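# Move white-capped square bottle from fridge to workbench

## Task

Remove the square bottle that has a white cap from the refrigerator (its left door is held open by a latch) and set it upright on the workbench. Everything else inside the refrigerator must stay where it was. The robot must not topple or be left leaning, or the task counts as failed.

## Robot and tools

ROBOT. A LinearBot: a base that can drive forward, sideways and turn, with a column about 1.7 m high. A carriage rides up and down the column (lift_m) and holds two identical six-joint arms, each with a two-finger gripper. Arm bases sit about 0.57 m + lift_m above the floor, and the carriage hangs about 0.15 m lower than that. A hand reaches up to 0.78 m from its shoulder but only about 0.38 m below its arm base. The hand is about 0.16 m long and 0.1 m wide (0.14 m when open); fingertips taper to about 5 mm thick. The wrist camera sticks out 0.11 m to one side of joint 6's axis. Parked arm: joints 1 to 6 = 0, 0.05, 0.05, 1.45, 0, 0; with both parked the robot is roughly 0.85 m wide and 0.65 m long. Cameras: carriage_camera (fixed, looking forward and about 20 degrees down), left_wrist_camera and right_wrist_camera (looking past the fingertips).

FRAMES. All positions are in metres. Base frame: origin on the floor below the base centre, x forward, y left, z up. left_hand and right_hand are reported in this frame as the point between each hand's finger pads; quat_wxyz gives hand orientation, hand z along the fingers, fingers opening along hand y; a hand pointing straight up with joints 1, 5, 6 at 0 reads (1, 0, 0, 0). base_odometry is relative to where the base started the scene, counts wheel turns only (slip is counted as travel), heading in rad, left positive, range -3.142 to 3.142. Hand readings can be off, usually too high, especially at long reach.

TOOL move. Optional keys: base, joints, speeds, min_time_s, cameras. base holds exactly one relative command, an offset from where the base last reported itself: {"translate_m": d} forward positive, -2 to 2; {"strafe_m": d} left positive, -2 to 2; {"rotate_rad": d} counter-clockwise positive, -6.3 to 6.3. joints is one object covering both arms, keyed by name, each value an absolute target: lift_m 0 to 1 (m); left_joint1_rad -2.617 to 3.054 (turns the arm about vertical, 0 forward, positive left); left_joint2_rad 0 to 3.141 (shoulder: 0 upper arm back and level, 1.57 upright, 3.14 forward and level); left_joint3_rad 0 to 3.141 (elbow, 0 folded, 3.14 straight); left_joint4_rad -1.57 to 1.57 (wrist pitch, positive lifts the fingertips); left_joint5_rad -1.57 to 1.57 (wrist yaw, positive turns fingertips to the right, opposite sense to joint 1); left_joint6_rad -2.094 to 2.094 (roll about the fingers, positive clockwise viewed from the forearm); left_gripper_m 0 to 0.093 (pad gap in m). The right_ keys mirror these. Done tolerances: lift 0.004, joint1 0.02, joint2 0.105, joint3 0.06, joint4 0.04, joint5 0.025, joint6 0.02, gripper 0.004. speeds caps top speed for this action only: translate_m and strafe_m 0.02 to 0.5 m/s, rotate_rad 0.05 to 1.57 rad/s, lift_m 0.08 to 0.25 m/s (defaults are the maxima). min_time_s (0.1 to 8) sets a minimum duration for each arm and gripper motion. cameras: list from carriage_camera, left_wrist_camera, right_wrist_camera, all; omitted or null means all, [] means none. An action with no base or joints just reports state and images. Unknown keys make a call invalid; out-of-range values are refused, and a refusal or a stop then cancels the rest of that reply's move, wait and finished_scene calls.

OTHER TOOLS. wait {seconds 0 to 10, cameras} lets the scene run with no new command. zoom_image {camera, region [x0, y0, x1, y1]} in pixels of the 672x504 image, at most 504x504, for a camera present in the latest images. read_manual returns licence text only. finished_scene {scene: current number} ends the scene for good; the bottle must then stay upright on the bench on its own.

RESULTS. A move line reads done, or the worst status. base_status and joint_status per motion: done (wheels turned as commanded even if slipping); off_target (stopped short, may keep pushing); contact_stop or time_out (target dropped, holding in place); not_followed (arm targets withheld because arms would come too close; the gripper still acts). on_its_own reports uncommanded activity, with held at meaning a target. motor_effort is percent of maximum, bracket is the action's peak; falling lift effort while lowering means a hand rests on something. Gripper reading closes a few mm below the object width when squeezing hard; 0 to 0.002 means empty. Joint torques wrap at ±28 N m for joints 1 to 3. MOTOR HOT appears at 75 °C; at 100 °C the arm goes limp for 30 to 60 s (limit_stop_at_motor_heat), so park arms when idle, since heating continues while thinking. Thinking time passes in the simulation with the last command held.

CAUTIONS. Arms have no contact stop; a blocked arm keeps pressing and snaps to target when freed. The base contact stop ignores arms and may be late. If pressed against something, back off about 0.2 m the way you came. Under load a level hand sags 7 to 25 cm; avoid fully stretched lifts. Moves of 0.1 m or more may stray a couple of cm unless min_time_s is set. Never let the arms collide or press on each other. The robot tips most easily with a high carriage, extended or loaded arms, pushes and sudden stops; watch images for leaning and never reverse under a table edge. Do not drop the bottle, release it while moving, or knock the other refrigerator items; open the gripper well above its reading to release.

Each tool is called after "Emit:" as name(argument=value, ...) on one line, values as JSON.

## Session

Emit:
move()

Scene clock: 0.00 s.
Joint torques (N m): no reading
base_odometry: x=+0.000 y=+0.000 heading=+0.000
base_status: not commanded
joint_positions: lift_m=+0.300 left_joint1_rad=-0.009 left_joint2_rad=+0.041 left_joint3_rad=+0.063 left_joint4_rad=+1.426 left_joint5_rad=-0.048 left_joint6_rad=+0.016 left_gripper_m=+0.09396 right_joint1_rad=-0.005 right_joint2_rad=+0.049 right_joint3_rad=+0.049 right_joint4_rad=+1.428 right_joint5_rad=-0.037 right_joint6_rad=+0.004 right_gripper_m=+0.09396
joint_status: not commanded
motor_effort: lift_m=+24 drive_wheels=+0
left_hand: x=+0.2631 y=+0.3097 z=+1.2857 quat_wxyz=(+0.998, -0.023, +0.062, +0.005) (m; base frame)
right_hand: x=+0.2693 y=-0.2956 z=+1.2820 quat_wxyz=(+0.997, -0.018, +0.072, +0.000) (m; base frame)
pictures: carriage_camera, left_wrist_camera, right_wrist_camera

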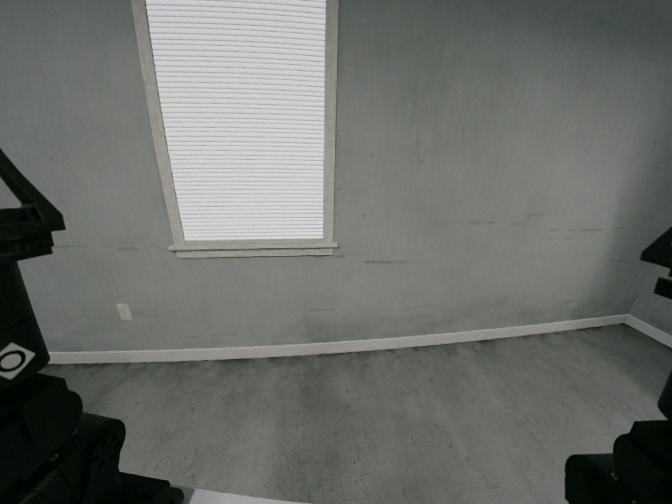

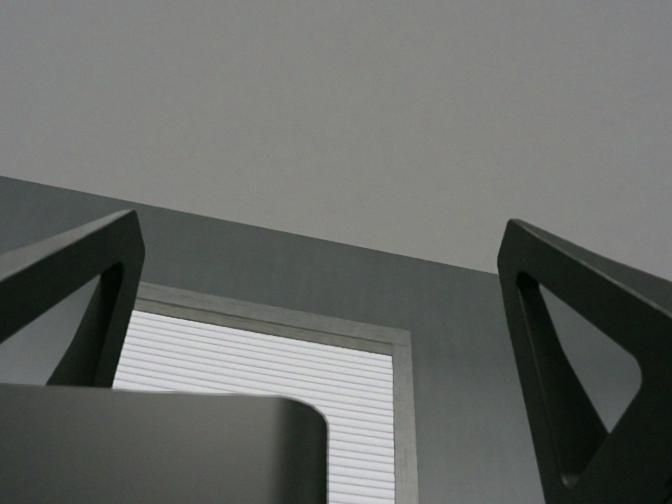

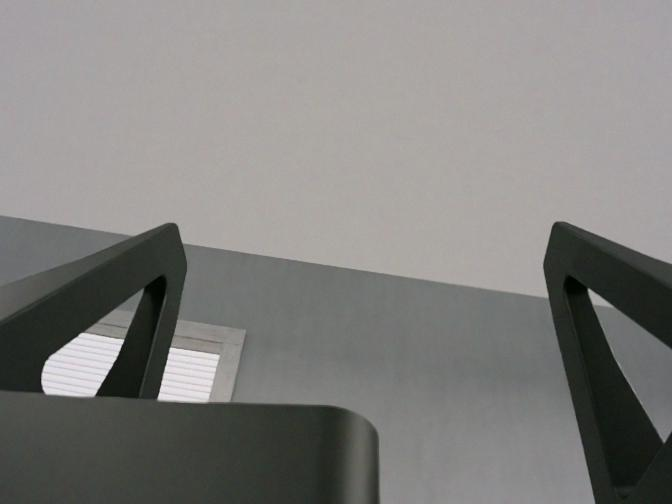

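Emit:
move(base={"rotate_rad": 1.57}, cameras=["carriage_camera"])

Emit:
move(base={"rotate_rad": 1.57}, cameras=["carriage_camera"])

Emit:
move(base={"rotate_rad": 1.57}, cameras=["carriage_camera"])

Scene clock: 11.33 s.
Joint torques (N m): left_arm=[0.34 3.9 4.81 -0.07 0 0.01] | right_arm=[0.05 3.15 6.15 -0.15 0 -0.15]
move: done
base_odometry: x=+0.000 y=+0.000 heading=+1.570
base_status: done
joint_positions: lift_m=+0.300 left_joint1_rad=-0.009 left_joint2_rad=+0.041 left_joint3_rad=+0.063 left_joint4_rad=+1.424 left_joint5_rad=-0.048 left_joint6_rad=+0.016 left_gripper_m=+0.09397 right_joint1_rad=-0.005 right_joint2_rad=+0.049 right_joint3_rad=+0.049 right_joint4_rad=+1.426 right_joint5_rad=-0.037 right_joint6_rad=+0.004 right_gripper_m=+0.09397
joint_status: not commanded
motor_effort: lift_m=+24(24) drive_wheels=+3(12)
left_hand: x=+0.2634 y=+0.3097 z=+1.2857 quat_wxyz=(+0.998, -0.023, +0.063, +0.005) (m; base frame)
right_hand: x=+0.2700 y=-0.2956 z=+1.2819 quat_wxyz=(+0.997, -0.018, +0.073, +0.000) (m; base frame)
pictures: carriage_camera

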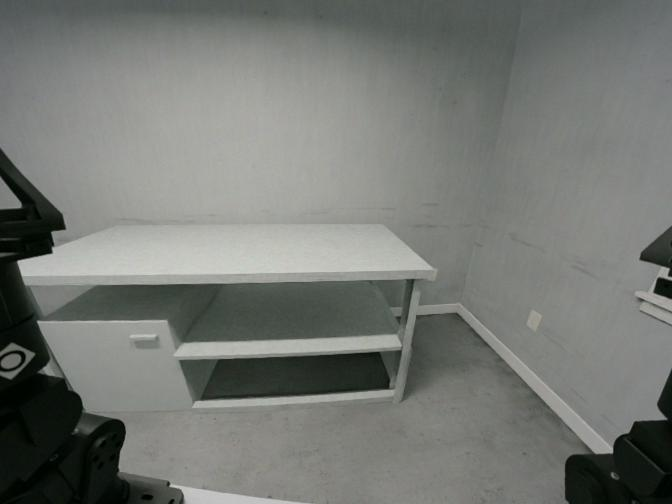

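Scene clock: 14.43 s.
Joint torques (N m): left_arm=[0.32 3.89 4.82 -0.07 0 0.01] | right_arm=[0.06 3.15 6.17 -0.14 0 -0.16]
move: done
base_odometry: x=+0.000 y=+0.000 heading=+3.139
base_status: done
joint_positions: lift_m=+0.300 left_joint1_rad=-0.009 left_joint2_rad=+0.041 left_joint3_rad=+0.063 left_joint4_rad=+1.424 left_joint5_rad=-0.048 left_joint6_rad=+0.016 left_gripper_m=+0.09398 right_joint1_rad=-0.005 right_joint2_rad=+0.049 right_joint3_rad=+0.049 right_joint4_rad=+1.425 right_joint5_rad=-0.037 right_joint6_rad=+0.004 right_gripper_m=+0.09398
joint_status: not commanded
motor_effort: lift_m=+24(24) drive_wheels=+5(13)
left_hand: x=+0.2635 y=+0.3097 z=+1.2857 quat_wxyz=(+0.998, -0.023, +0.063, +0.005) (m; base frame)
right_hand: x=+0.2702 y=-0.2956 z=+1.2819 quat_wxyz=(+0.997, -0.018, +0.073, +0.000) (m; base frame)
pictures: carriage_camera

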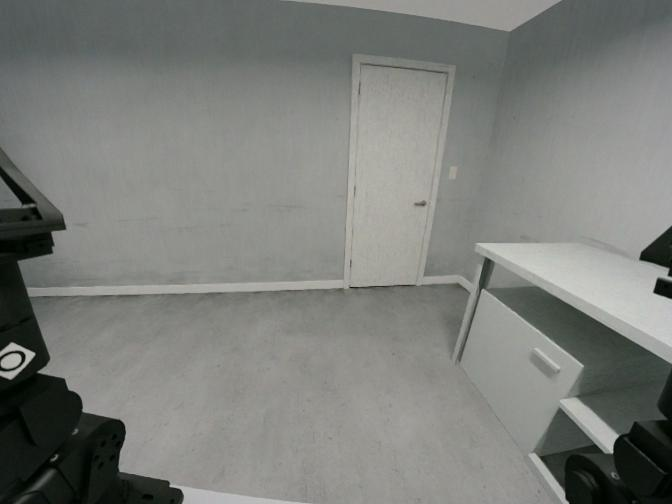

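Scene clock: 17.53 s.
Joint torques (N m): left_arm=[0.34 3.88 4.79 -0.07 -0.01 0.01] | right_arm=[0.03 3.14 6.16 -0.13 0.01 -0.16]
move: done
base_odometry: x=+0.000 y=+0.000 heading=-1.574
base_status: done
joint_positions: lift_m=+0.300 left_joint1_rad=-0.009 left_joint2_rad=+0.041 left_joint3_rad=+0.063 left_joint4_rad=+1.424 left_joint5_rad=-0.048 left_joint6_rad=+0.016 left_gripper_m=+0.09398 right_joint1_rad=-0.005 right_joint2_rad=+0.049 right_joint3_rad=+0.049 right_joint4_rad=+1.424 right_joint5_rad=-0.037 right_joint6_rad=+0.004 right_gripper_m=+0.09398
joint_status: not commanded
motor_effort: lift_m=+24(24) drive_wheels=+4(14)
left_hand: x=+0.2636 y=+0.3097 z=+1.2856 quat_wxyz=(+0.998, -0.023, +0.063, +0.005) (m; base frame)
right_hand: x=+0.2703 y=-0.2956 z=+1.2818 quat_wxyz=(+0.997, -0.018, +0.074, +0.001) (m; base frame)
pictures: carriage_camera

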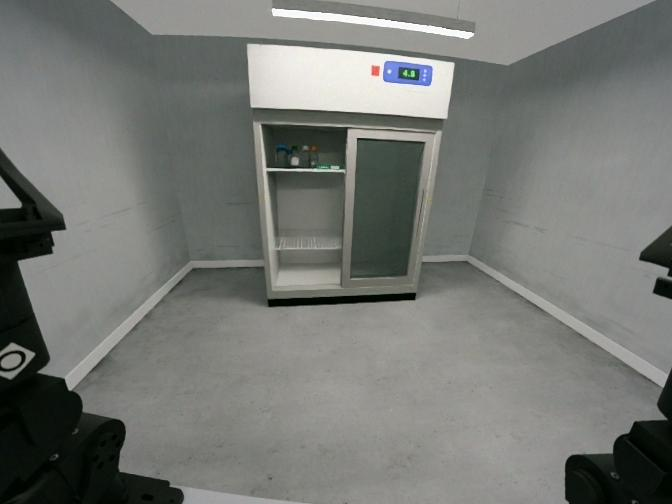

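Emit:
zoom_image(camera="carriage_camera", region=[240, 110, 460, 310])

Emit:
zoom_image(camera="carriage_camera", region=[256, 130, 356, 190])

Scaled by 2.291 from the camera's 672x504 image, which has a finer 960x720 frame.

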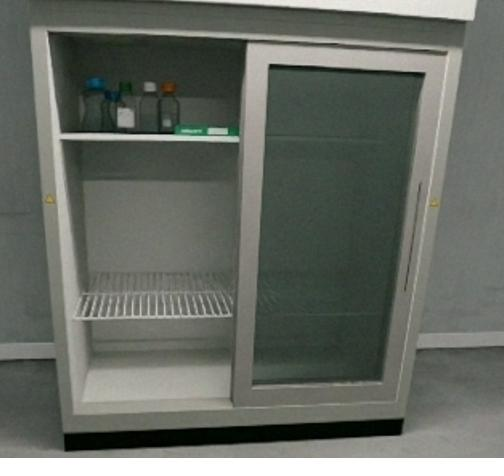

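Scaled by 5.040 from the camera's 672x504 image, which has a finer 960x720 frame.

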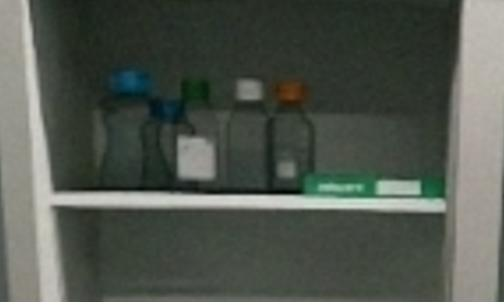

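Emit:
move(base={"rotate_rad": 0.157}, cameras=[])

Emit:
move(base={"strafe_m": -0.28}, joints={"lift_m": 0.6}, cameras=["carriage_camera"])

Emit:
move(base={"translate_m": 1.1}, joints={"lift_m": 0.7}, cameras=["carriage_camera"])

Emit:
zoom_image(camera="carriage_camera", region=[160, 150, 360, 300])

Scene clock: 122.63 s.
Joint torques (N m): left_arm=[0.32 3.88 4.78 -0.06 0 0.01] | right_arm=[0.06 3.17 6.16 -0.14 0.01 -0.15]
move: done
base_odometry: x=+0.000 y=+0.000 heading=-1.417
base_status: done
joint_positions: lift_m=+0.300 left_joint1_rad=-0.009 left_joint2_rad=+0.041 left_joint3_rad=+0.063 left_joint4_rad=+1.424 left_joint5_rad=-0.048 left_joint6_rad=+0.016 left_gripper_m=+0.09398 right_joint1_rad=-0.005 right_joint2_rad=+0.049 right_joint3_rad=+0.049 right_joint4_rad=+1.425 right_joint5_rad=-0.037 right_joint6_rad=+0.004 right_gripper_m=+0.09398
joint_status: not commanded
motor_effort: lift_m=+24(24) drive_wheels=+3(11)
left_hand: x=+0.2636 y=+0.3097 z=+1.2856 quat_wxyz=(+0.998, -0.023, +0.063, +0.005) (m; base frame)
right_hand: x=+0.2702 y=-0.2956 z=+1.2819 quat_wxyz=(+0.997, -0.018, +0.073, +0.000) (m; base frame)
pictures: none
No camera images: "cameras" was empty.

Scene clock: 125.03 s.
Joint torques (N m): left_arm=[0.34 3.88 4.78 -0.07 0.01 0] | right_arm=[0.01 3.17 6.16 -0.14 0 -0.15]
move: done
base_odometry: x=-0.277 y=-0.043 heading=-1.417
base_status: done
joint_positions: lift_m=+0.600 left_joint1_rad=-0.009 left_joint2_rad=+0.041 left_joint3_rad=+0.063 left_joint4_rad=+1.424 left_joint5_rad=-0.048 left_joint6_rad=+0.016 left_gripper_m=+0.09398 right_joint1_rad=-0.004 right_joint2_rad=+0.049 right_joint3_rad=+0.049 right_joint4_rad=+1.425 right_joint5_rad=-0.037 right_joint6_rad=+0.004 right_gripper_m=+0.09398
joint_status: all done
motor_effort: lift_m=+26(32) drive_wheels=-4(16)
left_hand: x=+0.2636 y=+0.3097 z=+1.5855 quat_wxyz=(+0.998, -0.023, +0.063, +0.005) (m; base frame)
right_hand: x=+0.2701 y=-0.2956 z=+1.5817 quat_wxyz=(+0.997, -0.018, +0.073, +0.001) (m; base frame)
pictures: carriage_camera
camera_calibration:
carriage_camera: T_world_to_cam=[[0.0454457, -0.998547, 0.0289474, -0.0479918], [-0.353787, -0.0431872, -0.934329, 1.509], [0.934221, 0.03222, -0.355235, 0.443149], [0, 0, 0, 1]] pos_world=[0.122044, 0.00296896, 1.56871]

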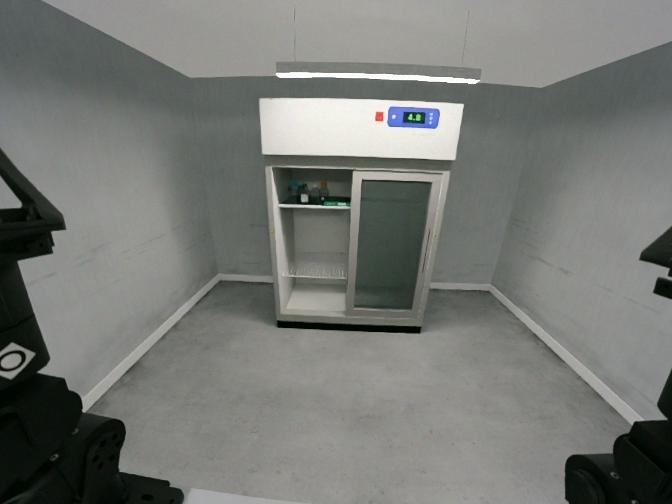

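Scene clock: 129.53 s.
Joint torques (N m): left_arm=[0.29 3.93 4.78 -0.08 0 0.01] | right_arm=[-0.02 3.14 6.2 -0.14 0 -0.15]
move: done
base_odometry: x=-0.108 y=-1.130 heading=-1.417
base_status: done
joint_positions: lift_m=+0.700 left_joint1_rad=-0.009 left_joint2_rad=+0.041 left_joint3_rad=+0.063 left_joint4_rad=+1.424 left_joint5_rad=-0.048 left_joint6_rad=+0.016 left_gripper_m=+0.09398 right_joint1_rad=-0.004 right_joint2_rad=+0.049 right_joint3_rad=+0.049 right_joint4_rad=+1.426 right_joint5_rad=-0.037 right_joint6_rad=+0.004 right_gripper_m=+0.09398
joint_status: all done
motor_effort: lift_m=+26(31) drive_wheels=-6(14)
left_hand: x=+0.2634 y=+0.3097 z=+1.6855 quat_wxyz=(+0.998, -0.023, +0.063, +0.005) (m; base frame)
right_hand: x=+0.2700 y=-0.2956 z=+1.6817 quat_wxyz=(+0.997, -0.018, +0.073, +0.001) (m; base frame)
pictures: carriage_camera
camera_calibration:
carriage_camera: T_world_to_cam=[[0.0454457, -0.998547, 0.0289474, -0.0508867], [-0.353787, -0.0431872, -0.934329, 1.60243], [0.934221, 0.03222, -0.355235, 0.478673], [0, 0, 0, 1]] pos_world=[0.122044, 0.00296896, 1.66871]

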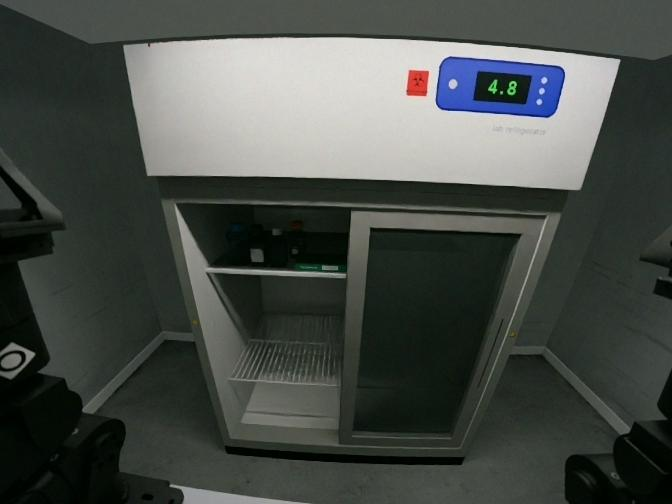

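Scaled by 2.520 from the camera's 672x504 image, which has a finer 960x720 frame.

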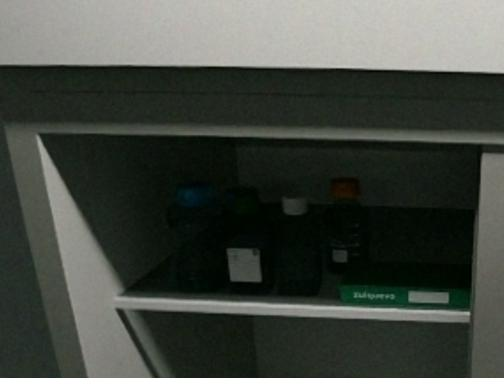

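Emit:
move(base={"translate_m": 0.2}, joints={"left_joint1_rad": 0.0, "left_joint2_rad": 1.93, "left_joint3_rad": 0.792, "left_joint4_rad": 1.138, "left_joint5_rad": 0.0, "left_joint6_rad": 0.0, "lift_m": 0.656, "left_gripper_m": 0.08}, min_time_s=1.5, cameras=["carriage_camera", "left_wrist_camera"])

Emit:
zoom_image(camera="carriage_camera", region=[130, 150, 350, 300])

Scene clock: 217.00 s.
Joint torques (N m): left_arm=[0.8 -9.11 6.39 2.31 0.09 -0.1] | right_arm=[-0.01 3.17 6.13 -0.15 0 -0.15]
move: done
base_odometry: x=-0.078 y=-1.328 heading=-1.418
base_status: done
joint_positions: lift_m=+0.656 left_joint1_rad=-0.005 left_joint2_rad=+1.929 left_joint3_rad=+0.767 left_joint4_rad=+1.135 left_joint5_rad=-0.011 left_joint6_rad=+0.009 left_gripper_m=+0.08014 right_joint1_rad=-0.004 right_joint2_rad=+0.049 right_joint3_rad=+0.049 right_joint4_rad=+1.426 right_joint5_rad=-0.037 right_joint6_rad=+0.004 right_gripper_m=+0.09398
joint_status: all done
motor_effort: lift_m=+22(22) drive_wheels=-4(13)
left_hand: x=+0.7437 y=+0.3009 z=+1.3623 quat_wxyz=(+0.698, +0.001, +0.716, +0.005) (m; base frame)
right_hand: x=+0.2700 y=-0.2956 z=+1.6382 quat_wxyz=(+0.997, -0.018, +0.073, +0.001) (m; base frame)
pictures: carriage_camera, left_wrist_camera
camera_calibration:
carriage_camera: T_world_to_cam=[[0.0454457, -0.998547, 0.0289474, -0.0496274], [-0.353787, -0.0431872, -0.934329, 1.56179], [0.934221, 0.03222, -0.355235, 0.46322], [0, 0, 0, 1]] pos_world=[0.122044, 0.00296896, 1.62521]
left_wrist_camera: T_world_to_cam=[[0.0113542, -0.999685, 0.0224007, 0.26056], [-0.626866, -0.0245696, -0.778739, 1.53388], [0.779044, -0.00520027, -0.626948, 0.399551], [0, 0, 0, 1]] pos_world=[0.64731, 0.300242, 1.43915]

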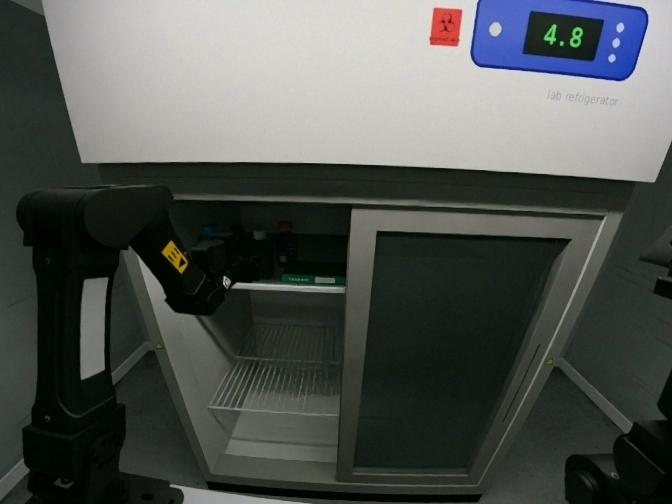

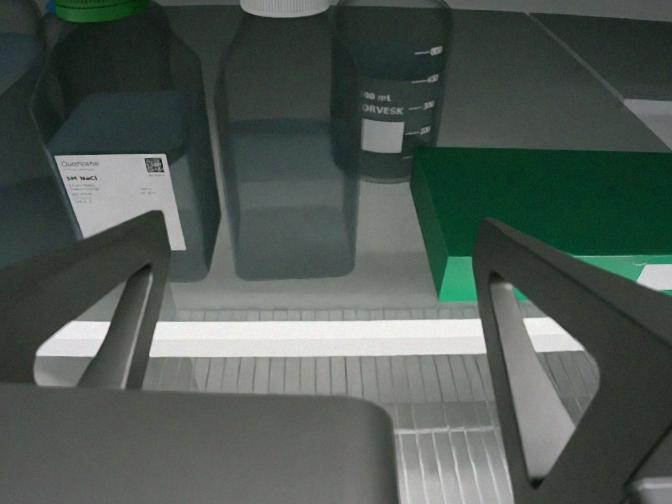

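Scaled by 2.291 from the camera's 672x504 image, which has a finer 960x720 frame.

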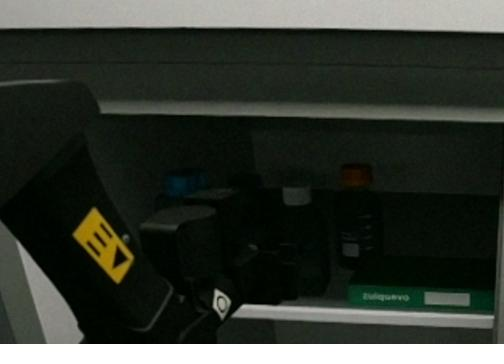

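Emit:
move(base={"strafe_m": 0.025}, joints={"lift_m": 0.676}, cameras=[])

Emit:
move(base={"translate_m": 0.1}, speeds={"translate_m": 0.1}, cameras=["carriage_camera", "left_wrist_camera"])

Emit:
zoom_image(camera="carriage_camera", region=[130, 150, 350, 300])

Scene clock: 260.23 s.
Joint torques (N m): left_arm=[0.31 -9.51 5.87 2.28 0.05 -0.1] | right_arm=[0.17 3.14 6.16 -0.15 0 -0.15]
move: done
base_odometry: x=-0.053 y=-1.324 heading=-1.418
base_status: done
joint_positions: lift_m=+0.676 left_joint1_rad=+0.000 left_joint2_rad=+1.933 left_joint3_rad=+0.774 left_joint4_rad=+1.138 left_joint5_rad=-0.007 left_joint6_rad=+0.009 left_gripper_m=+0.08014 right_joint1_rad=-0.005 right_joint2_rad=+0.049 right_joint3_rad=+0.049 right_joint4_rad=+1.426 right_joint5_rad=-0.037 right_joint6_rad=+0.004 right_gripper_m=+0.09398
joint_status: all done
motor_effort: lift_m=+25(32) drive_wheels=+4(12)
left_hand: x=+0.7453 y=+0.3030 z=+1.3831 quat_wxyz=(+0.700, +0.001, +0.714, +0.006) (m; base frame)
right_hand: x=+0.2700 y=-0.2956 z=+1.6577 quat_wxyz=(+0.997, -0.018, +0.073, +0.000) (m; base frame)
pictures: none
No camera images: "cameras" was empty.

Scene clock: 262.00 s.
Joint torques (N m): left_arm=[0.32 -9.65 5.93 2.28 0.04 -0.09] | right_arm=[0.03 3.12 6.16 -0.16 0 -0.15]
move: done
base_odometry: x=-0.038 y=-1.423 heading=-1.418
base_status: done
joint_positions: lift_m=+0.676 left_joint1_rad=+0.000 left_joint2_rad=+1.933 left_joint3_rad=+0.774 left_joint4_rad=+1.138 left_joint5_rad=-0.007 left_joint6_rad=+0.009 left_gripper_m=+0.08014 right_joint1_rad=-0.005 right_joint2_rad=+0.049 right_joint3_rad=+0.049 right_joint4_rad=+1.426 right_joint5_rad=-0.037 right_joint6_rad=+0.004 right_gripper_m=+0.09398
joint_status: not commanded
motor_effort: lift_m=+25(26) drive_wheels=+2(10)
left_hand: x=+0.7453 y=+0.3030 z=+1.3831 quat_wxyz=(+0.700, +0.001, +0.714, +0.006) (m; base frame)
right_hand: x=+0.2698 y=-0.2956 z=+1.6578 quat_wxyz=(+0.997, -0.018, +0.073, +0.000) (m; base frame)
pictures: carriage_camera, left_wrist_camera
camera_calibration:
carriage_camera: T_world_to_cam=[[0.0454457, -0.998547, 0.0289474, -0.0501924], [-0.353787, -0.0431872, -0.934329, 1.58002], [0.934221, 0.03222, -0.355235, 0.470154], [0, 0, 0, 1]] pos_world=[0.122044, 0.00296896, 1.64473]
left_wrist_camera: T_world_to_cam=[[0.0131582, -0.99965, 0.0229354, 0.26012], [-0.622946, -0.0261375, -0.781828, 1.55292], [0.782154, -0.00400002, -0.623073, 0.403285], [0, 0, 0, 1]] pos_world=[0.648535, 0.302232, 1.45943]

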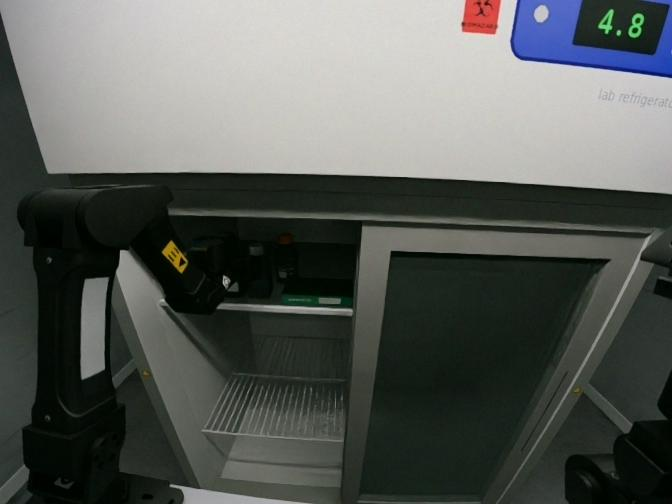

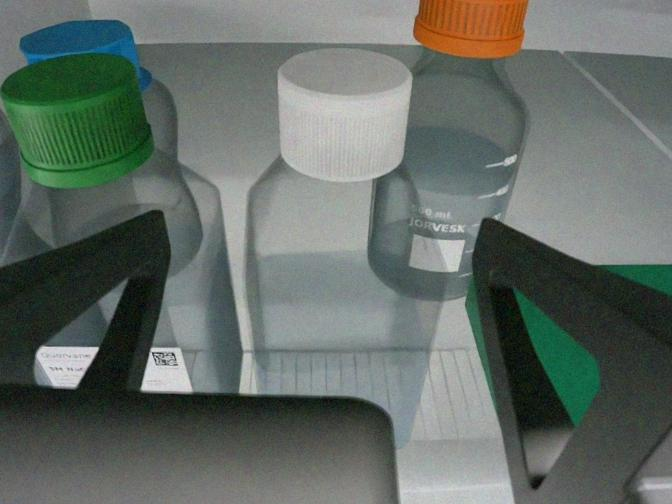

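Scaled by 2.291 from the camera's 672x504 image, which has a finer 960x720 frame.

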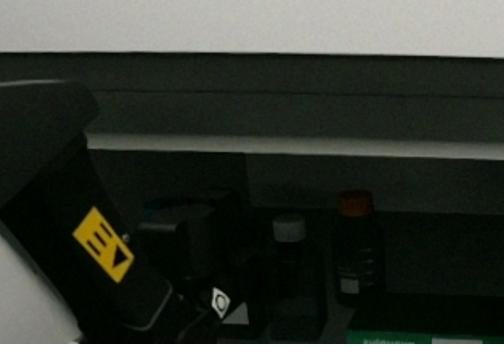

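Emit:
move(base={"strafe_m": -0.009}, joints={"left_gripper_m": 0.068}, cameras=[])

Emit:
move(base={"translate_m": 0.06}, speeds={"translate_m": 0.08}, cameras=["left_wrist_camera"])

Scene clock: 330.47 s.
Joint torques (N m): left_arm=[0.36 -9.5 5.9 2.27 0.02 -0.1] | right_arm=[0.03 3.15 6.15 -0.17 0.01 -0.15]
move: done
base_odometry: x=-0.047 y=-1.425 heading=-1.417
base_status: done
joint_positions: lift_m=+0.676 left_joint1_rad=-0.001 left_joint2_rad=+1.933 left_joint3_rad=+0.774 left_joint4_rad=+1.138 left_joint5_rad=-0.006 left_joint6_rad=+0.008 left_gripper_m=+0.06814 right_joint1_rad=-0.005 right_joint2_rad=+0.049 right_joint3_rad=+0.049 right_joint4_rad=+1.426 right_joint5_rad=-0.037 right_joint6_rad=+0.004 right_gripper_m=+0.09398
joint_status: all done
motor_effort: lift_m=+25(25) drive_wheels=+4(6)
left_hand: x=+0.7453 y=+0.3024 z=+1.3831 quat_wxyz=(+0.700, +0.001, +0.714, +0.005) (m; base frame)
right_hand: x=+0.2698 y=-0.2956 z=+1.6578 quat_wxyz=(+0.997, -0.018, +0.073, +0.001) (m; base frame)
pictures: none
No camera images: "cameras" was empty.

Scene clock: 331.93 s.
Joint torques (N m): left_arm=[0.39 -9.48 5.96 2.32 0.03 -0.09] | right_arm=[0.03 3.12 6.2 -0.18 0.01 -0.15]
move: done
base_odometry: x=-0.038 y=-1.484 heading=-1.418
base_status: done
joint_positions: lift_m=+0.676 left_joint1_rad=-0.001 left_joint2_rad=+1.933 left_joint3_rad=+0.774 left_joint4_rad=+1.138 left_joint5_rad=-0.006 left_joint6_rad=+0.008 left_gripper_m=+0.06814 right_joint1_rad=-0.005 right_joint2_rad=+0.049 right_joint3_rad=+0.049 right_joint4_rad=+1.426 right_joint5_rad=-0.037 right_joint6_rad=+0.004 right_gripper_m=+0.09398
joint_status: not commanded
motor_effort: lift_m=+25(26) drive_wheels=+1(11)
left_hand: x=+0.7453 y=+0.3024 z=+1.3831 quat_wxyz=(+0.700, +0.001, +0.714, +0.005) (m; base frame)
right_hand: x=+0.2698 y=-0.2956 z=+1.6578 quat_wxyz=(+0.997, -0.018, +0.073, +0.001) (m; base frame)
pictures: left_wrist_camera
camera_calibration:
left_wrist_camera: T_world_to_cam=[[0.0112596, -0.999664, 0.0233404, 0.260392], [-0.622993, -0.0252711, -0.781819, 1.55267], [0.782146, -0.00573791, -0.623069, 0.403807], [0, 0, 0, 1]] pos_world=[0.648535, 0.301859, 1.45943]

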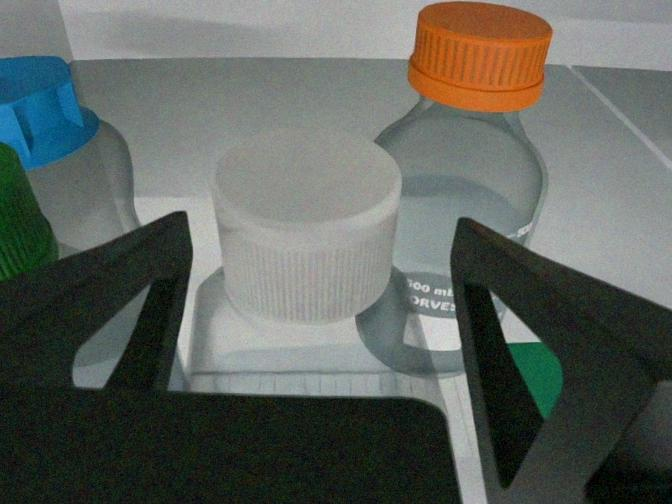

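Emit:
move(base={"strafe_m": 0.004}, cameras=[])

Emit:
move(base={"translate_m": 0.013}, speeds={"translate_m": 0.05}, cameras=["left_wrist_camera"])

Emit:
move(joints={"left_gripper_m": 0.05}, min_time_s=0.8, cameras=[])

Emit:
move(joints={"left_gripper_m": 0.034}, min_time_s=1.2, cameras=["left_wrist_camera"])

Scene clock: 364.73 s.
Joint torques (N m): left_arm=[0.27 -9.52 5.87 2.28 0.02 -0.09] | right_arm=[0.02 3.17 6.15 -0.16 0.01 -0.15]
move: done
base_odometry: x=-0.034 y=-1.483 heading=-1.418
base_status: done
joint_positions: lift_m=+0.676 left_joint1_rad=+0.000 left_joint2_rad=+1.933 left_joint3_rad=+0.774 left_joint4_rad=+1.138 left_joint5_rad=-0.005 left_joint6_rad=+0.008 left_gripper_m=+0.06814 right_joint1_rad=-0.005 right_joint2_rad=+0.049 right_joint3_rad=+0.049 right_joint4_rad=+1.426 right_joint5_rad=-0.037 right_joint6_rad=+0.004 right_gripper_m=+0.09398
joint_status: not commanded
motor_effort: lift_m=+25(26) drive_wheels=+5(6)
left_hand: x=+0.7453 y=+0.3028 z=+1.3831 quat_wxyz=(+0.700, +0.001, +0.714, +0.005) (m; base frame)
right_hand: x=+0.2698 y=-0.2955 z=+1.6577 quat_wxyz=(+0.997, -0.018, +0.073, +0.000) (m; base frame)
pictures: none
No camera images: "cameras" was empty.

Scene clock: 365.47 s.
Joint torques (N m): left_arm=[0.27 -9.51 5.93 2.28 0.02 -0.09] | right_arm=[0.06 3.26 6.16 -0.17 0.01 -0.15]
move: done
base_odometry: x=-0.032 y=-1.496 heading=-1.418
base_status: done
joint_positions: lift_m=+0.676 left_joint1_rad=+0.000 left_joint2_rad=+1.933 left_joint3_rad=+0.774 left_joint4_rad=+1.138 left_joint5_rad=-0.005 left_joint6_rad=+0.008 left_gripper_m=+0.06814 right_joint1_rad=-0.005 right_joint2_rad=+0.049 right_joint3_rad=+0.049 right_joint4_rad=+1.427 right_joint5_rad=-0.037 right_joint6_rad=+0.004 right_gripper_m=+0.09398
joint_status: not commanded
motor_effort: lift_m=+25(26) drive_wheels=-3(12)
left_hand: x=+0.7453 y=+0.3028 z=+1.3831 quat_wxyz=(+0.700, +0.001, +0.714, +0.005) (m; base frame)
right_hand: x=+0.2696 y=-0.2955 z=+1.6578 quat_wxyz=(+0.997, -0.018, +0.072, +0.000) (m; base frame)
pictures: left_wrist_camera
camera_calibration:
left_wrist_camera: T_world_to_cam=[[0.0112598, -0.999664, 0.0233641, 0.260748], [-0.622993, -0.0252898, -0.781818, 1.55269], [0.782146, -0.00575251, -0.623068, 0.403814], [0, 0, 0, 1]] pos_world=[0.648535, 0.30225, 1.45943]

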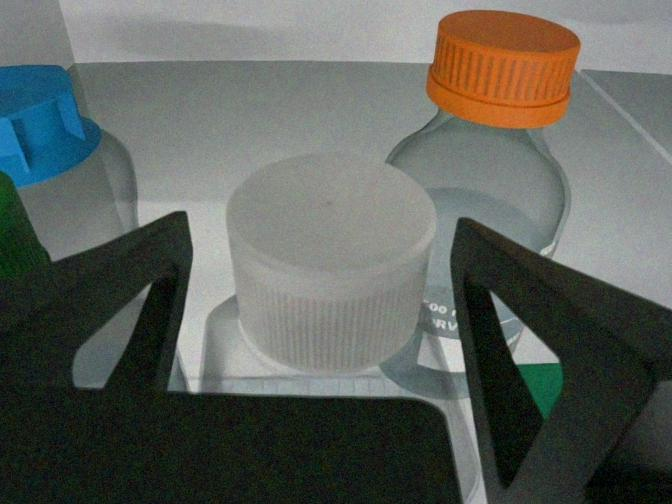

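Scene clock: 366.57 s.
Joint torques (N m): left_arm=[0.28 -9.51 5.9 2.29 0.02 -0.09] | right_arm=[0.08 3.18 6.15 -0.16 0.01 -0.15]
move: done
base_odometry: x=-0.032 y=-1.496 heading=-1.418
base_status: not commanded
joint_positions: lift_m=+0.676 left_joint1_rad=+0.000 left_joint2_rad=+1.933 left_joint3_rad=+0.774 left_joint4_rad=+1.138 left_joint5_rad=-0.005 left_joint6_rad=+0.008 left_gripper_m=+0.05015 right_joint1_rad=-0.005 right_joint2_rad=+0.049 right_joint3_rad=+0.049 right_joint4_rad=+1.427 right_joint5_rad=-0.037 right_joint6_rad=+0.004 right_gripper_m=+0.09398
joint_status: all done
motor_effort: lift_m=+25(25) drive_wheels=-3(7)
left_hand: x=+0.7453 y=+0.3028 z=+1.3831 quat_wxyz=(+0.700, +0.001, +0.714, +0.005) (m; base frame)
right_hand: x=+0.2696 y=-0.2955 z=+1.6578 quat_wxyz=(+0.997, -0.018, +0.072, +0.000) (m; base frame)
pictures: none
No camera images: "cameras" was empty.

Scene clock: 368.07 s.
Joint torques (N m): left_arm=[0.28 -9.51 5.89 2.26 0 0.03] | right_arm=[0.08 3.18 6.16 -0.17 0 -0.15]
move: off_target
base_odometry: x=-0.032 y=-1.496 heading=-1.418
base_status: not commanded
joint_positions: lift_m=+0.676 left_joint1_rad=+0.000 left_joint2_rad=+1.933 left_joint3_rad=+0.774 left_joint4_rad=+1.140 left_joint5_rad=-0.004 left_joint6_rad=-0.003 left_gripper_m=+0.04265 right_joint1_rad=-0.005 right_joint2_rad=+0.049 right_joint3_rad=+0.049 right_joint4_rad=+1.427 right_joint5_rad=-0.037 right_joint6_rad=+0.004 right_gripper_m=+0.09398
joint_status: left_gripper_m off_target (ended at +0.04267, target +0.03400)
motor_effort: lift_m=+25(26) drive_wheels=-3(8)
left_hand: x=+0.7454 y=+0.3026 z=+1.3836 quat_wxyz=(+0.701, -0.002, +0.714, +0.000) (m; base frame)
right_hand: x=+0.2696 y=-0.2955 z=+1.6578 quat_wxyz=(+0.997, -0.018, +0.072, +0.000) (m; base frame)
pictures: left_wrist_camera
camera_calibration:
left_wrist_camera: T_world_to_cam=[[0.00989083, -0.999343, 0.0348541, 0.245498], [-0.621198, -0.0334548, -0.782939, 1.55581], [0.783591, -0.0139074, -0.621121, 0.402848], [0, 0, 0, 1]] pos_world=[0.648369, 0.302989, 1.45977]

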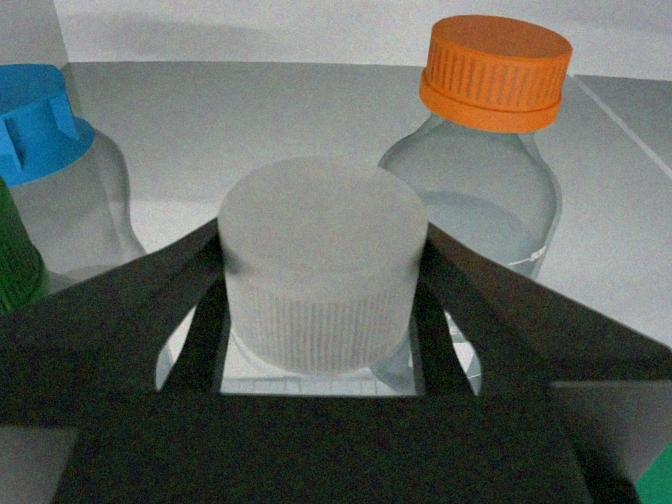

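Emit:
move(joints={"lift_m": 0.69}, speeds={"lift_m": 0.08}, cameras=["carriage_camera", "left_wrist_camera"])

Emit:
zoom_image(camera="carriage_camera", region=[130, 150, 350, 320])

Scene clock: 374.93 s.
Joint torques (N m): left_arm=[0.27 -9.88 5.86 2.79 0 0.04] | right_arm=[0.06 3.15 6.23 -0.17 0.01 -0.15]
move: done
base_odometry: x=-0.032 y=-1.496 heading=-1.418
base_status: not commanded
joint_positions: lift_m=+0.690 left_joint1_rad=+0.000 left_joint2_rad=+1.937 left_joint3_rad=+0.774 left_joint4_rad=+1.096 left_joint5_rad=-0.004 left_joint6_rad=-0.003 left_gripper_m=+0.04221 right_joint1_rad=-0.005 right_joint2_rad=+0.049 right_joint3_rad=+0.049 right_joint4_rad=+1.427 right_joint5_rad=-0.037 right_joint6_rad=+0.004 right_gripper_m=+0.09398
joint_status: all done
motor_effort: lift_m=+26(30) drive_wheels=-5(7)
left_hand: x=+0.7450 y=+0.3026 z=+1.3848 quat_wxyz=(+0.683, -0.003, +0.730, +0.000) (m; base frame)
right_hand: x=+0.2696 y=-0.2955 z=+1.6717 quat_wxyz=(+0.997, -0.018, +0.072, +0.000) (m; base frame)
pictures: carriage_camera, left_wrist_camera
camera_calibration:
carriage_camera: T_world_to_cam=[[0.0454457, -0.998547, 0.0289474, -0.0505958], [-0.353787, -0.0431872, -0.934329, 1.59304], [0.934221, 0.03222, -0.355235, 0.475104], [0, 0, 0, 1]] pos_world=[0.122044, 0.00296896, 1.65867]
left_wrist_camera: T_world_to_cam=[[0.0115798, -0.999329, 0.0347399, 0.244356], [-0.658096, -0.0337738, -0.752176, 1.54152], [0.752845, -0.0141521, -0.658046, 0.477957], [0, 0, 0, 1]] pos_world=[0.651813, 0.303019, 1.46552]

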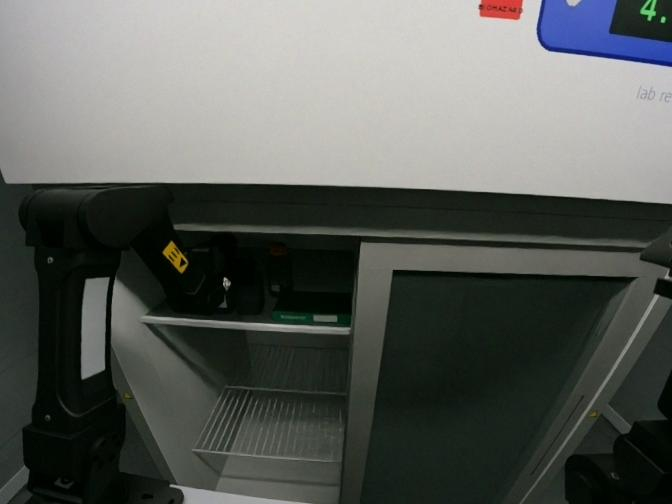

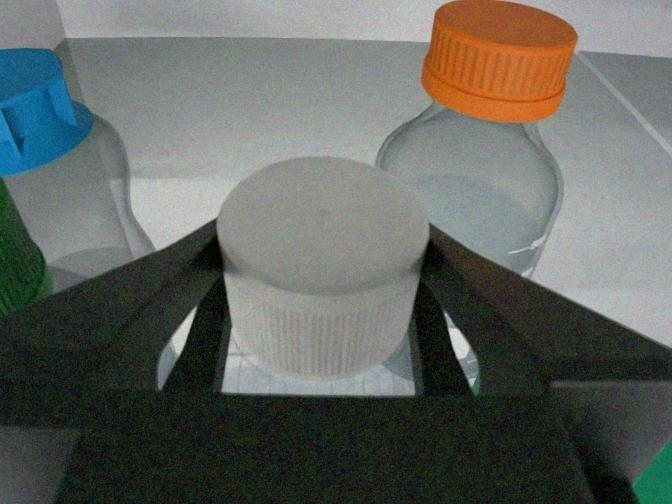

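Scaled by 2.291 from the camera's 672x504 image, which has a finer 960x720 frame.

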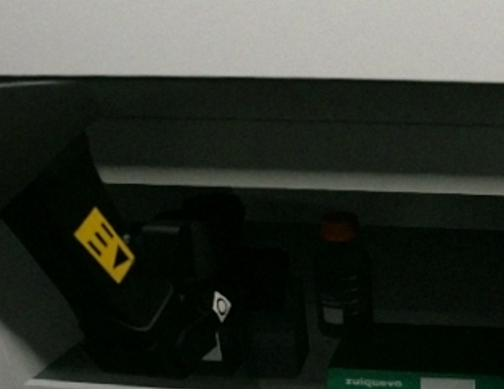

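Emit:
move(joints={"lift_m": 0.715, "left_joint4_rad": 1.17}, speeds={"lift_m": 0.08}, cameras=["left_wrist_camera"])

Scene clock: 389.67 s.
Joint torques (N m): left_arm=[0.28 -11.17 5.85 3.37 0 0.04] | right_arm=[0.06 3.15 6.2 -0.15 0.01 -0.15]
move: off_target
base_odometry: x=-0.032 y=-1.496 heading=-1.418
base_status: not commanded
joint_positions: lift_m=+0.715 left_joint1_rad=+0.000 left_joint2_rad=+1.949 left_joint3_rad=+0.774 left_joint4_rad=+1.077 left_joint5_rad=-0.004 left_joint6_rad=-0.003 left_gripper_m=+0.04214 right_joint1_rad=-0.005 right_joint2_rad=+0.049 right_joint3_rad=+0.049 right_joint4_rad=+1.427 right_joint5_rad=-0.037 right_joint6_rad=+0.004 right_gripper_m=+0.09398
joint_status: left_joint4_rad off_target (ended at +1.077, target +1.170); the others done
motor_effort: lift_m=+26(30) drive_wheels=+4(7)
left_hand: x=+0.7450 y=+0.3026 z=+1.3990 quat_wxyz=(+0.672, -0.003, +0.741, +0.000) (m; base frame)
right_hand: x=+0.2696 y=-0.2955 z=+1.6967 quat_wxyz=(+0.997, -0.018, +0.072, +0.000) (m; base frame)
pictures: left_wrist_camera
camera_calibration:
left_wrist_camera: T_world_to_cam=[[0.0126609, -0.999329, 0.0343743, 0.243568], [-0.681299, -0.0337839, -0.731225, 1.54016], [0.731895, -0.0141612, -0.68127, 0.535485], [0, 0, 0, 1]] pos_world=[0.654306, 0.30302, 1.48264]

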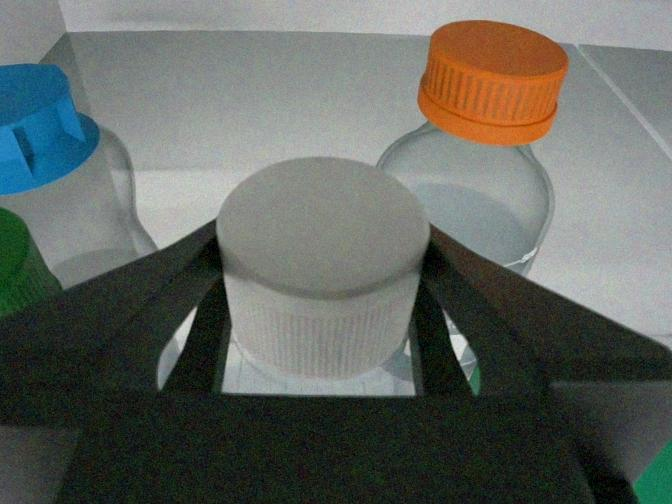

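Emit:
move(base={"translate_m": -0.3}, joints={"lift_m": 0.722}, speeds={"translate_m": 0.12, "lift_m": 0.08}, cameras=["carriage_camera", "left_wrist_camera"])

Scene clock: 432.10 s.
Joint torques (N m): left_arm=[0.28 -11.3 5.76 3.39 0 0.03] | right_arm=[0.06 3.17 6.16 -0.16 0.01 -0.16]
move: done
base_odometry: x=-0.077 y=-1.200 heading=-1.418
base_status: done
joint_positions: lift_m=+0.722 left_joint1_rad=+0.000 left_joint2_rad=+1.953 left_joint3_rad=+0.774 left_joint4_rad=+1.076 left_joint5_rad=-0.004 left_joint6_rad=-0.003 left_gripper_m=+0.04210 right_joint1_rad=-0.005 right_joint2_rad=+0.049 right_joint3_rad=+0.049 right_joint4_rad=+1.427 right_joint5_rad=-0.037 right_joint6_rad=+0.004 right_gripper_m=+0.09398
joint_status: all done
motor_effort: lift_m=+26(31) drive_wheels=-1(13)
left_hand: x=+0.7450 y=+0.3026 z=+1.4037 quat_wxyz=(+0.670, -0.003, +0.742, +0.000) (m; base frame)
right_hand: x=+0.2697 y=-0.2955 z=+1.7036 quat_wxyz=(+0.997, -0.018, +0.072, +0.000) (m; base frame)
pictures: carriage_camera, left_wrist_camera
camera_calibration:
carriage_camera: T_world_to_cam=[[0.0454457, -0.998547, 0.0289474, -0.0515205], [-0.353787, -0.0431872, -0.934329, 1.62289], [0.934221, 0.03222, -0.355235, 0.486452], [0, 0, 0, 1]] pos_world=[0.122044, 0.00296896, 1.69061]
left_wrist_camera: T_world_to_cam=[[0.0128312, -0.999329, 0.0343132, 0.243365], [-0.684917, -0.0337854, -0.727837, 1.54155], [0.728508, -0.0141627, -0.684891, 0.546238], [0, 0, 0, 1]] pos_world=[0.654776, 0.30302, 1.48776]

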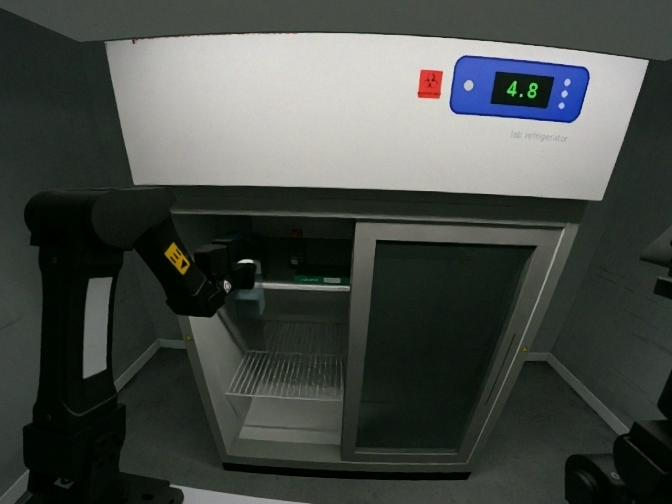

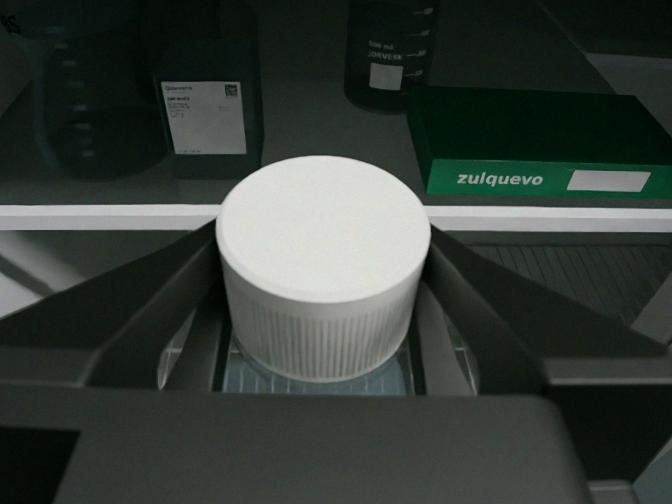

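Emit:
move(base={"translate_m": -0.35}, joints={"lift_m": 0.4, "left_joint4_rad": 1.27}, speeds={"translate_m": 0.25}, cameras=[])

Emit:
move(base={"rotate_rad": -3.14}, speeds={"rotate_rad": 0.9}, cameras=["carriage_camera", "left_wrist_camera"])

Scene clock: 444.60 s.
Joint torques (N m): left_arm=[0.27 -11.96 5.71 3.58 0.01 0.03] | right_arm=[0.06 3.18 6.16 -0.18 0.01 -0.15]
move: off_target
base_odometry: x=-0.131 y=-0.854 heading=-1.418
base_status: done
joint_positions: lift_m=+0.400 left_joint1_rad=+0.000 left_joint2_rad=+1.960 left_joint3_rad=+0.774 left_joint4_rad=+1.157 left_joint5_rad=-0.004 left_joint6_rad=-0.003 left_gripper_m=+0.04209 right_joint1_rad=-0.005 right_joint2_rad=+0.049 right_joint3_rad=+0.049 right_joint4_rad=+1.428 right_joint5_rad=-0.037 right_joint6_rad=+0.004 right_gripper_m=+0.09398
joint_status: left_joint4_rad off_target (ended at +1.157, target +1.270); the others done
motor_effort: lift_m=+22(23) drive_wheels=+0(12)
left_hand: x=+0.7465 y=+0.3026 z=+1.0988 quat_wxyz=(+0.697, -0.003, +0.717, +0.000) (m; base frame)
right_hand: x=+0.2694 y=-0.2955 z=+1.3823 quat_wxyz=(+0.997, -0.018, +0.072, +0.000) (m; base frame)
pictures: none
No camera images: "cameras" was empty.

Scene clock: 449.50 s.
Joint torques (N m): left_arm=[0.43 -11.92 5.76 3.57 -0.02 0.02] | right_arm=[0.08 3.17 6.16 -0.17 0.01 -0.15]
move: done
base_odometry: x=-0.131 y=-0.854 heading=+1.726
base_status: done
joint_positions: lift_m=+0.400 left_joint1_rad=-0.001 left_joint2_rad=+1.960 left_joint3_rad=+0.774 left_joint4_rad=+1.159 left_joint5_rad=-0.001 left_joint6_rad=-0.003 left_gripper_m=+0.04209 right_joint1_rad=-0.005 right_joint2_rad=+0.049 right_joint3_rad=+0.049 right_joint4_rad=+1.427 right_joint5_rad=-0.037 right_joint6_rad=+0.004 right_gripper_m=+0.09400
joint_status: not commanded
motor_effort: lift_m=+22(22) drive_wheels=+3(14)
left_hand: x=+0.7465 y=+0.3014 z=+1.0994 quat_wxyz=(+0.698, -0.001, +0.716, -0.001) (m; base frame)
right_hand: x=+0.2695 y=-0.2955 z=+1.3823 quat_wxyz=(+0.997, -0.018, +0.072, +0.000) (m; base frame)
pictures: carriage_camera, left_wrist_camera
camera_calibration:
carriage_camera: T_world_to_cam=[[0.0454457, -0.998547, 0.0289474, -0.0422163], [-0.353787, -0.0431872, -0.934329, 1.32258], [0.934221, 0.03222, -0.355235, 0.372273], [0, 0, 0, 1]] pos_world=[0.122044, 0.00296896, 1.36919]
left_wrist_camera: T_world_to_cam=[[0.00634815, -0.999386, 0.0344567, 0.257311], [-0.627573, -0.0308083, -0.777948, 1.33243], [0.778532, -0.0166856, -0.627384, 0.236925], [0, 0, 0, 1]] pos_world=[0.65011, 0.302157, 1.17634]

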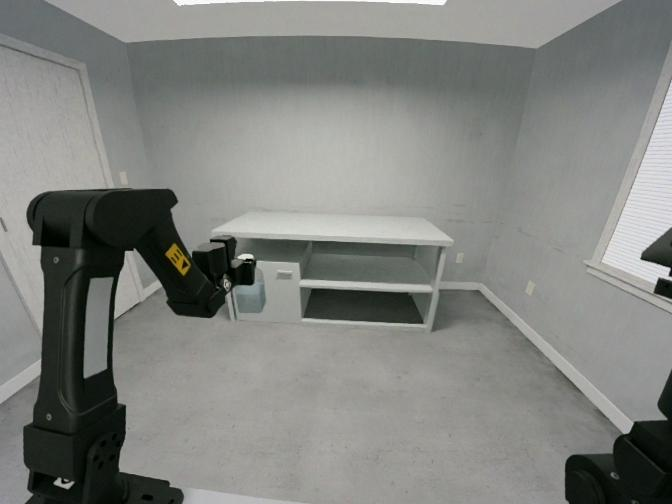

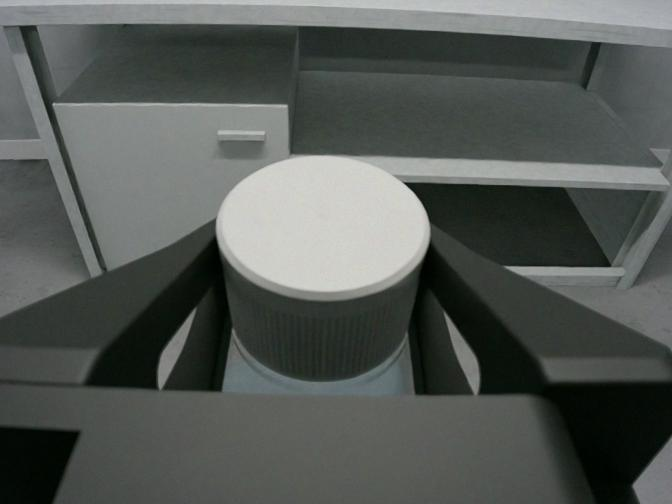

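Emit:
move(base={"translate_m": 1.28}, speeds={"translate_m": 0.3}, cameras=["carriage_camera", "left_wrist_camera"])

Emit:
zoom_image(camera="carriage_camera", region=[160, 200, 400, 380])

Scene clock: 473.77 s.
Joint torques (N m): left_arm=[0.4 -11.84 5.76 3.53 -0.02 0.03] | right_arm=[0.06 3.19 6.17 -0.16 0.01 -0.15]
move: done
base_odometry: x=-0.327 y=+0.411 heading=+1.725
base_status: done
joint_positions: lift_m=+0.400 left_joint1_rad=-0.001 left_joint2_rad=+1.960 left_joint3_rad=+0.774 left_joint4_rad=+1.160 left_joint5_rad=-0.001 left_joint6_rad=-0.003 left_gripper_m=+0.04209 right_joint1_rad=-0.005 right_joint2_rad=+0.049 right_joint3_rad=+0.049 right_joint4_rad=+1.427 right_joint5_rad=-0.037 right_joint6_rad=+0.004 right_gripper_m=+0.09400
joint_status: not commanded
motor_effort: lift_m=+22(22) drive_wheels=-7(17)
left_hand: x=+0.7465 y=+0.3014 z=+1.0996 quat_wxyz=(+0.698, -0.001, +0.716, -0.001) (m; base frame)
right_hand: x=+0.2697 y=-0.2955 z=+1.3822 quat_wxyz=(+0.997, -0.018, +0.072, +0.000) (m; base frame)
pictures: carriage_camera, left_wrist_camera
camera_calibration:
carriage_camera: T_world_to_cam=[[0.0454457, -0.998547, 0.0289474, -0.0422163], [-0.353787, -0.0431872, -0.934329, 1.32258], [0.934221, 0.03222, -0.355235, 0.372273], [0, 0, 0, 1]] pos_world=[0.122044, 0.00296896, 1.36919]
left_wrist_camera: T_world_to_cam=[[0.00632186, -0.999386, 0.0344623, 0.257318], [-0.62698, -0.030809, -0.778426, 1.33266], [0.77901, -0.0166861, -0.626789, 0.236028], [0, 0, 0, 1]] pos_world=[0.650056, 0.302157, 1.17645]

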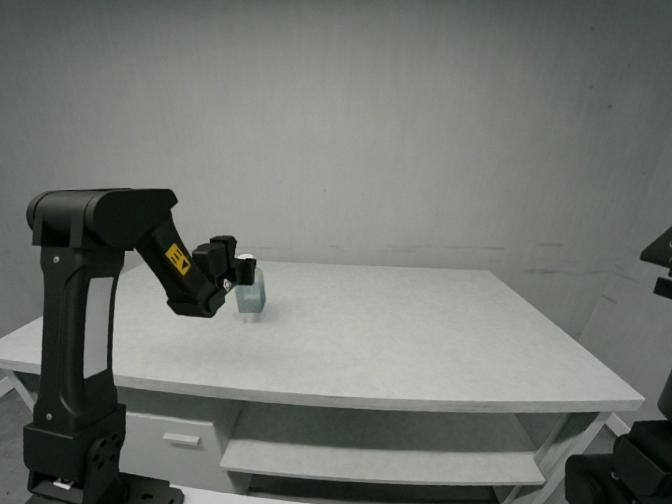

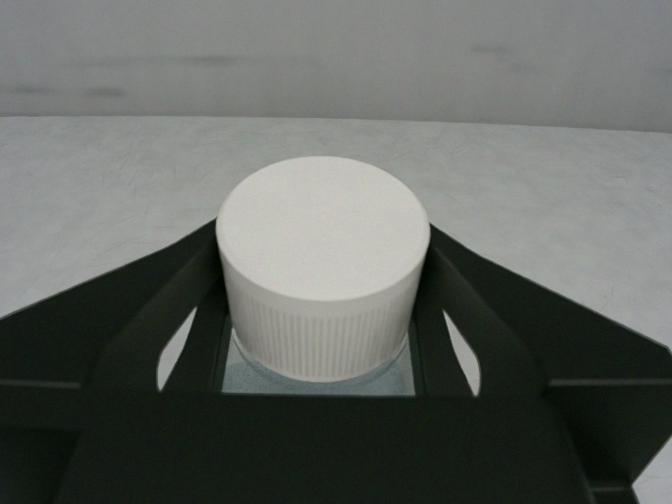

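Scaled by 2.100 from the camera's 672x504 image, which has a finer 960x720 frame.

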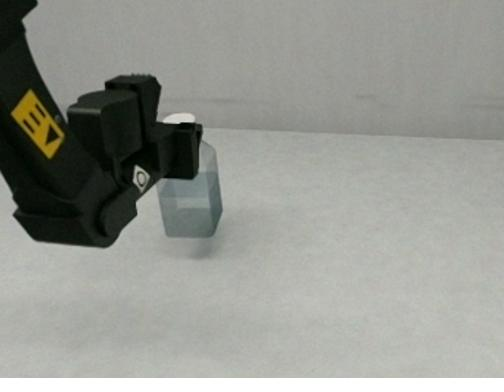

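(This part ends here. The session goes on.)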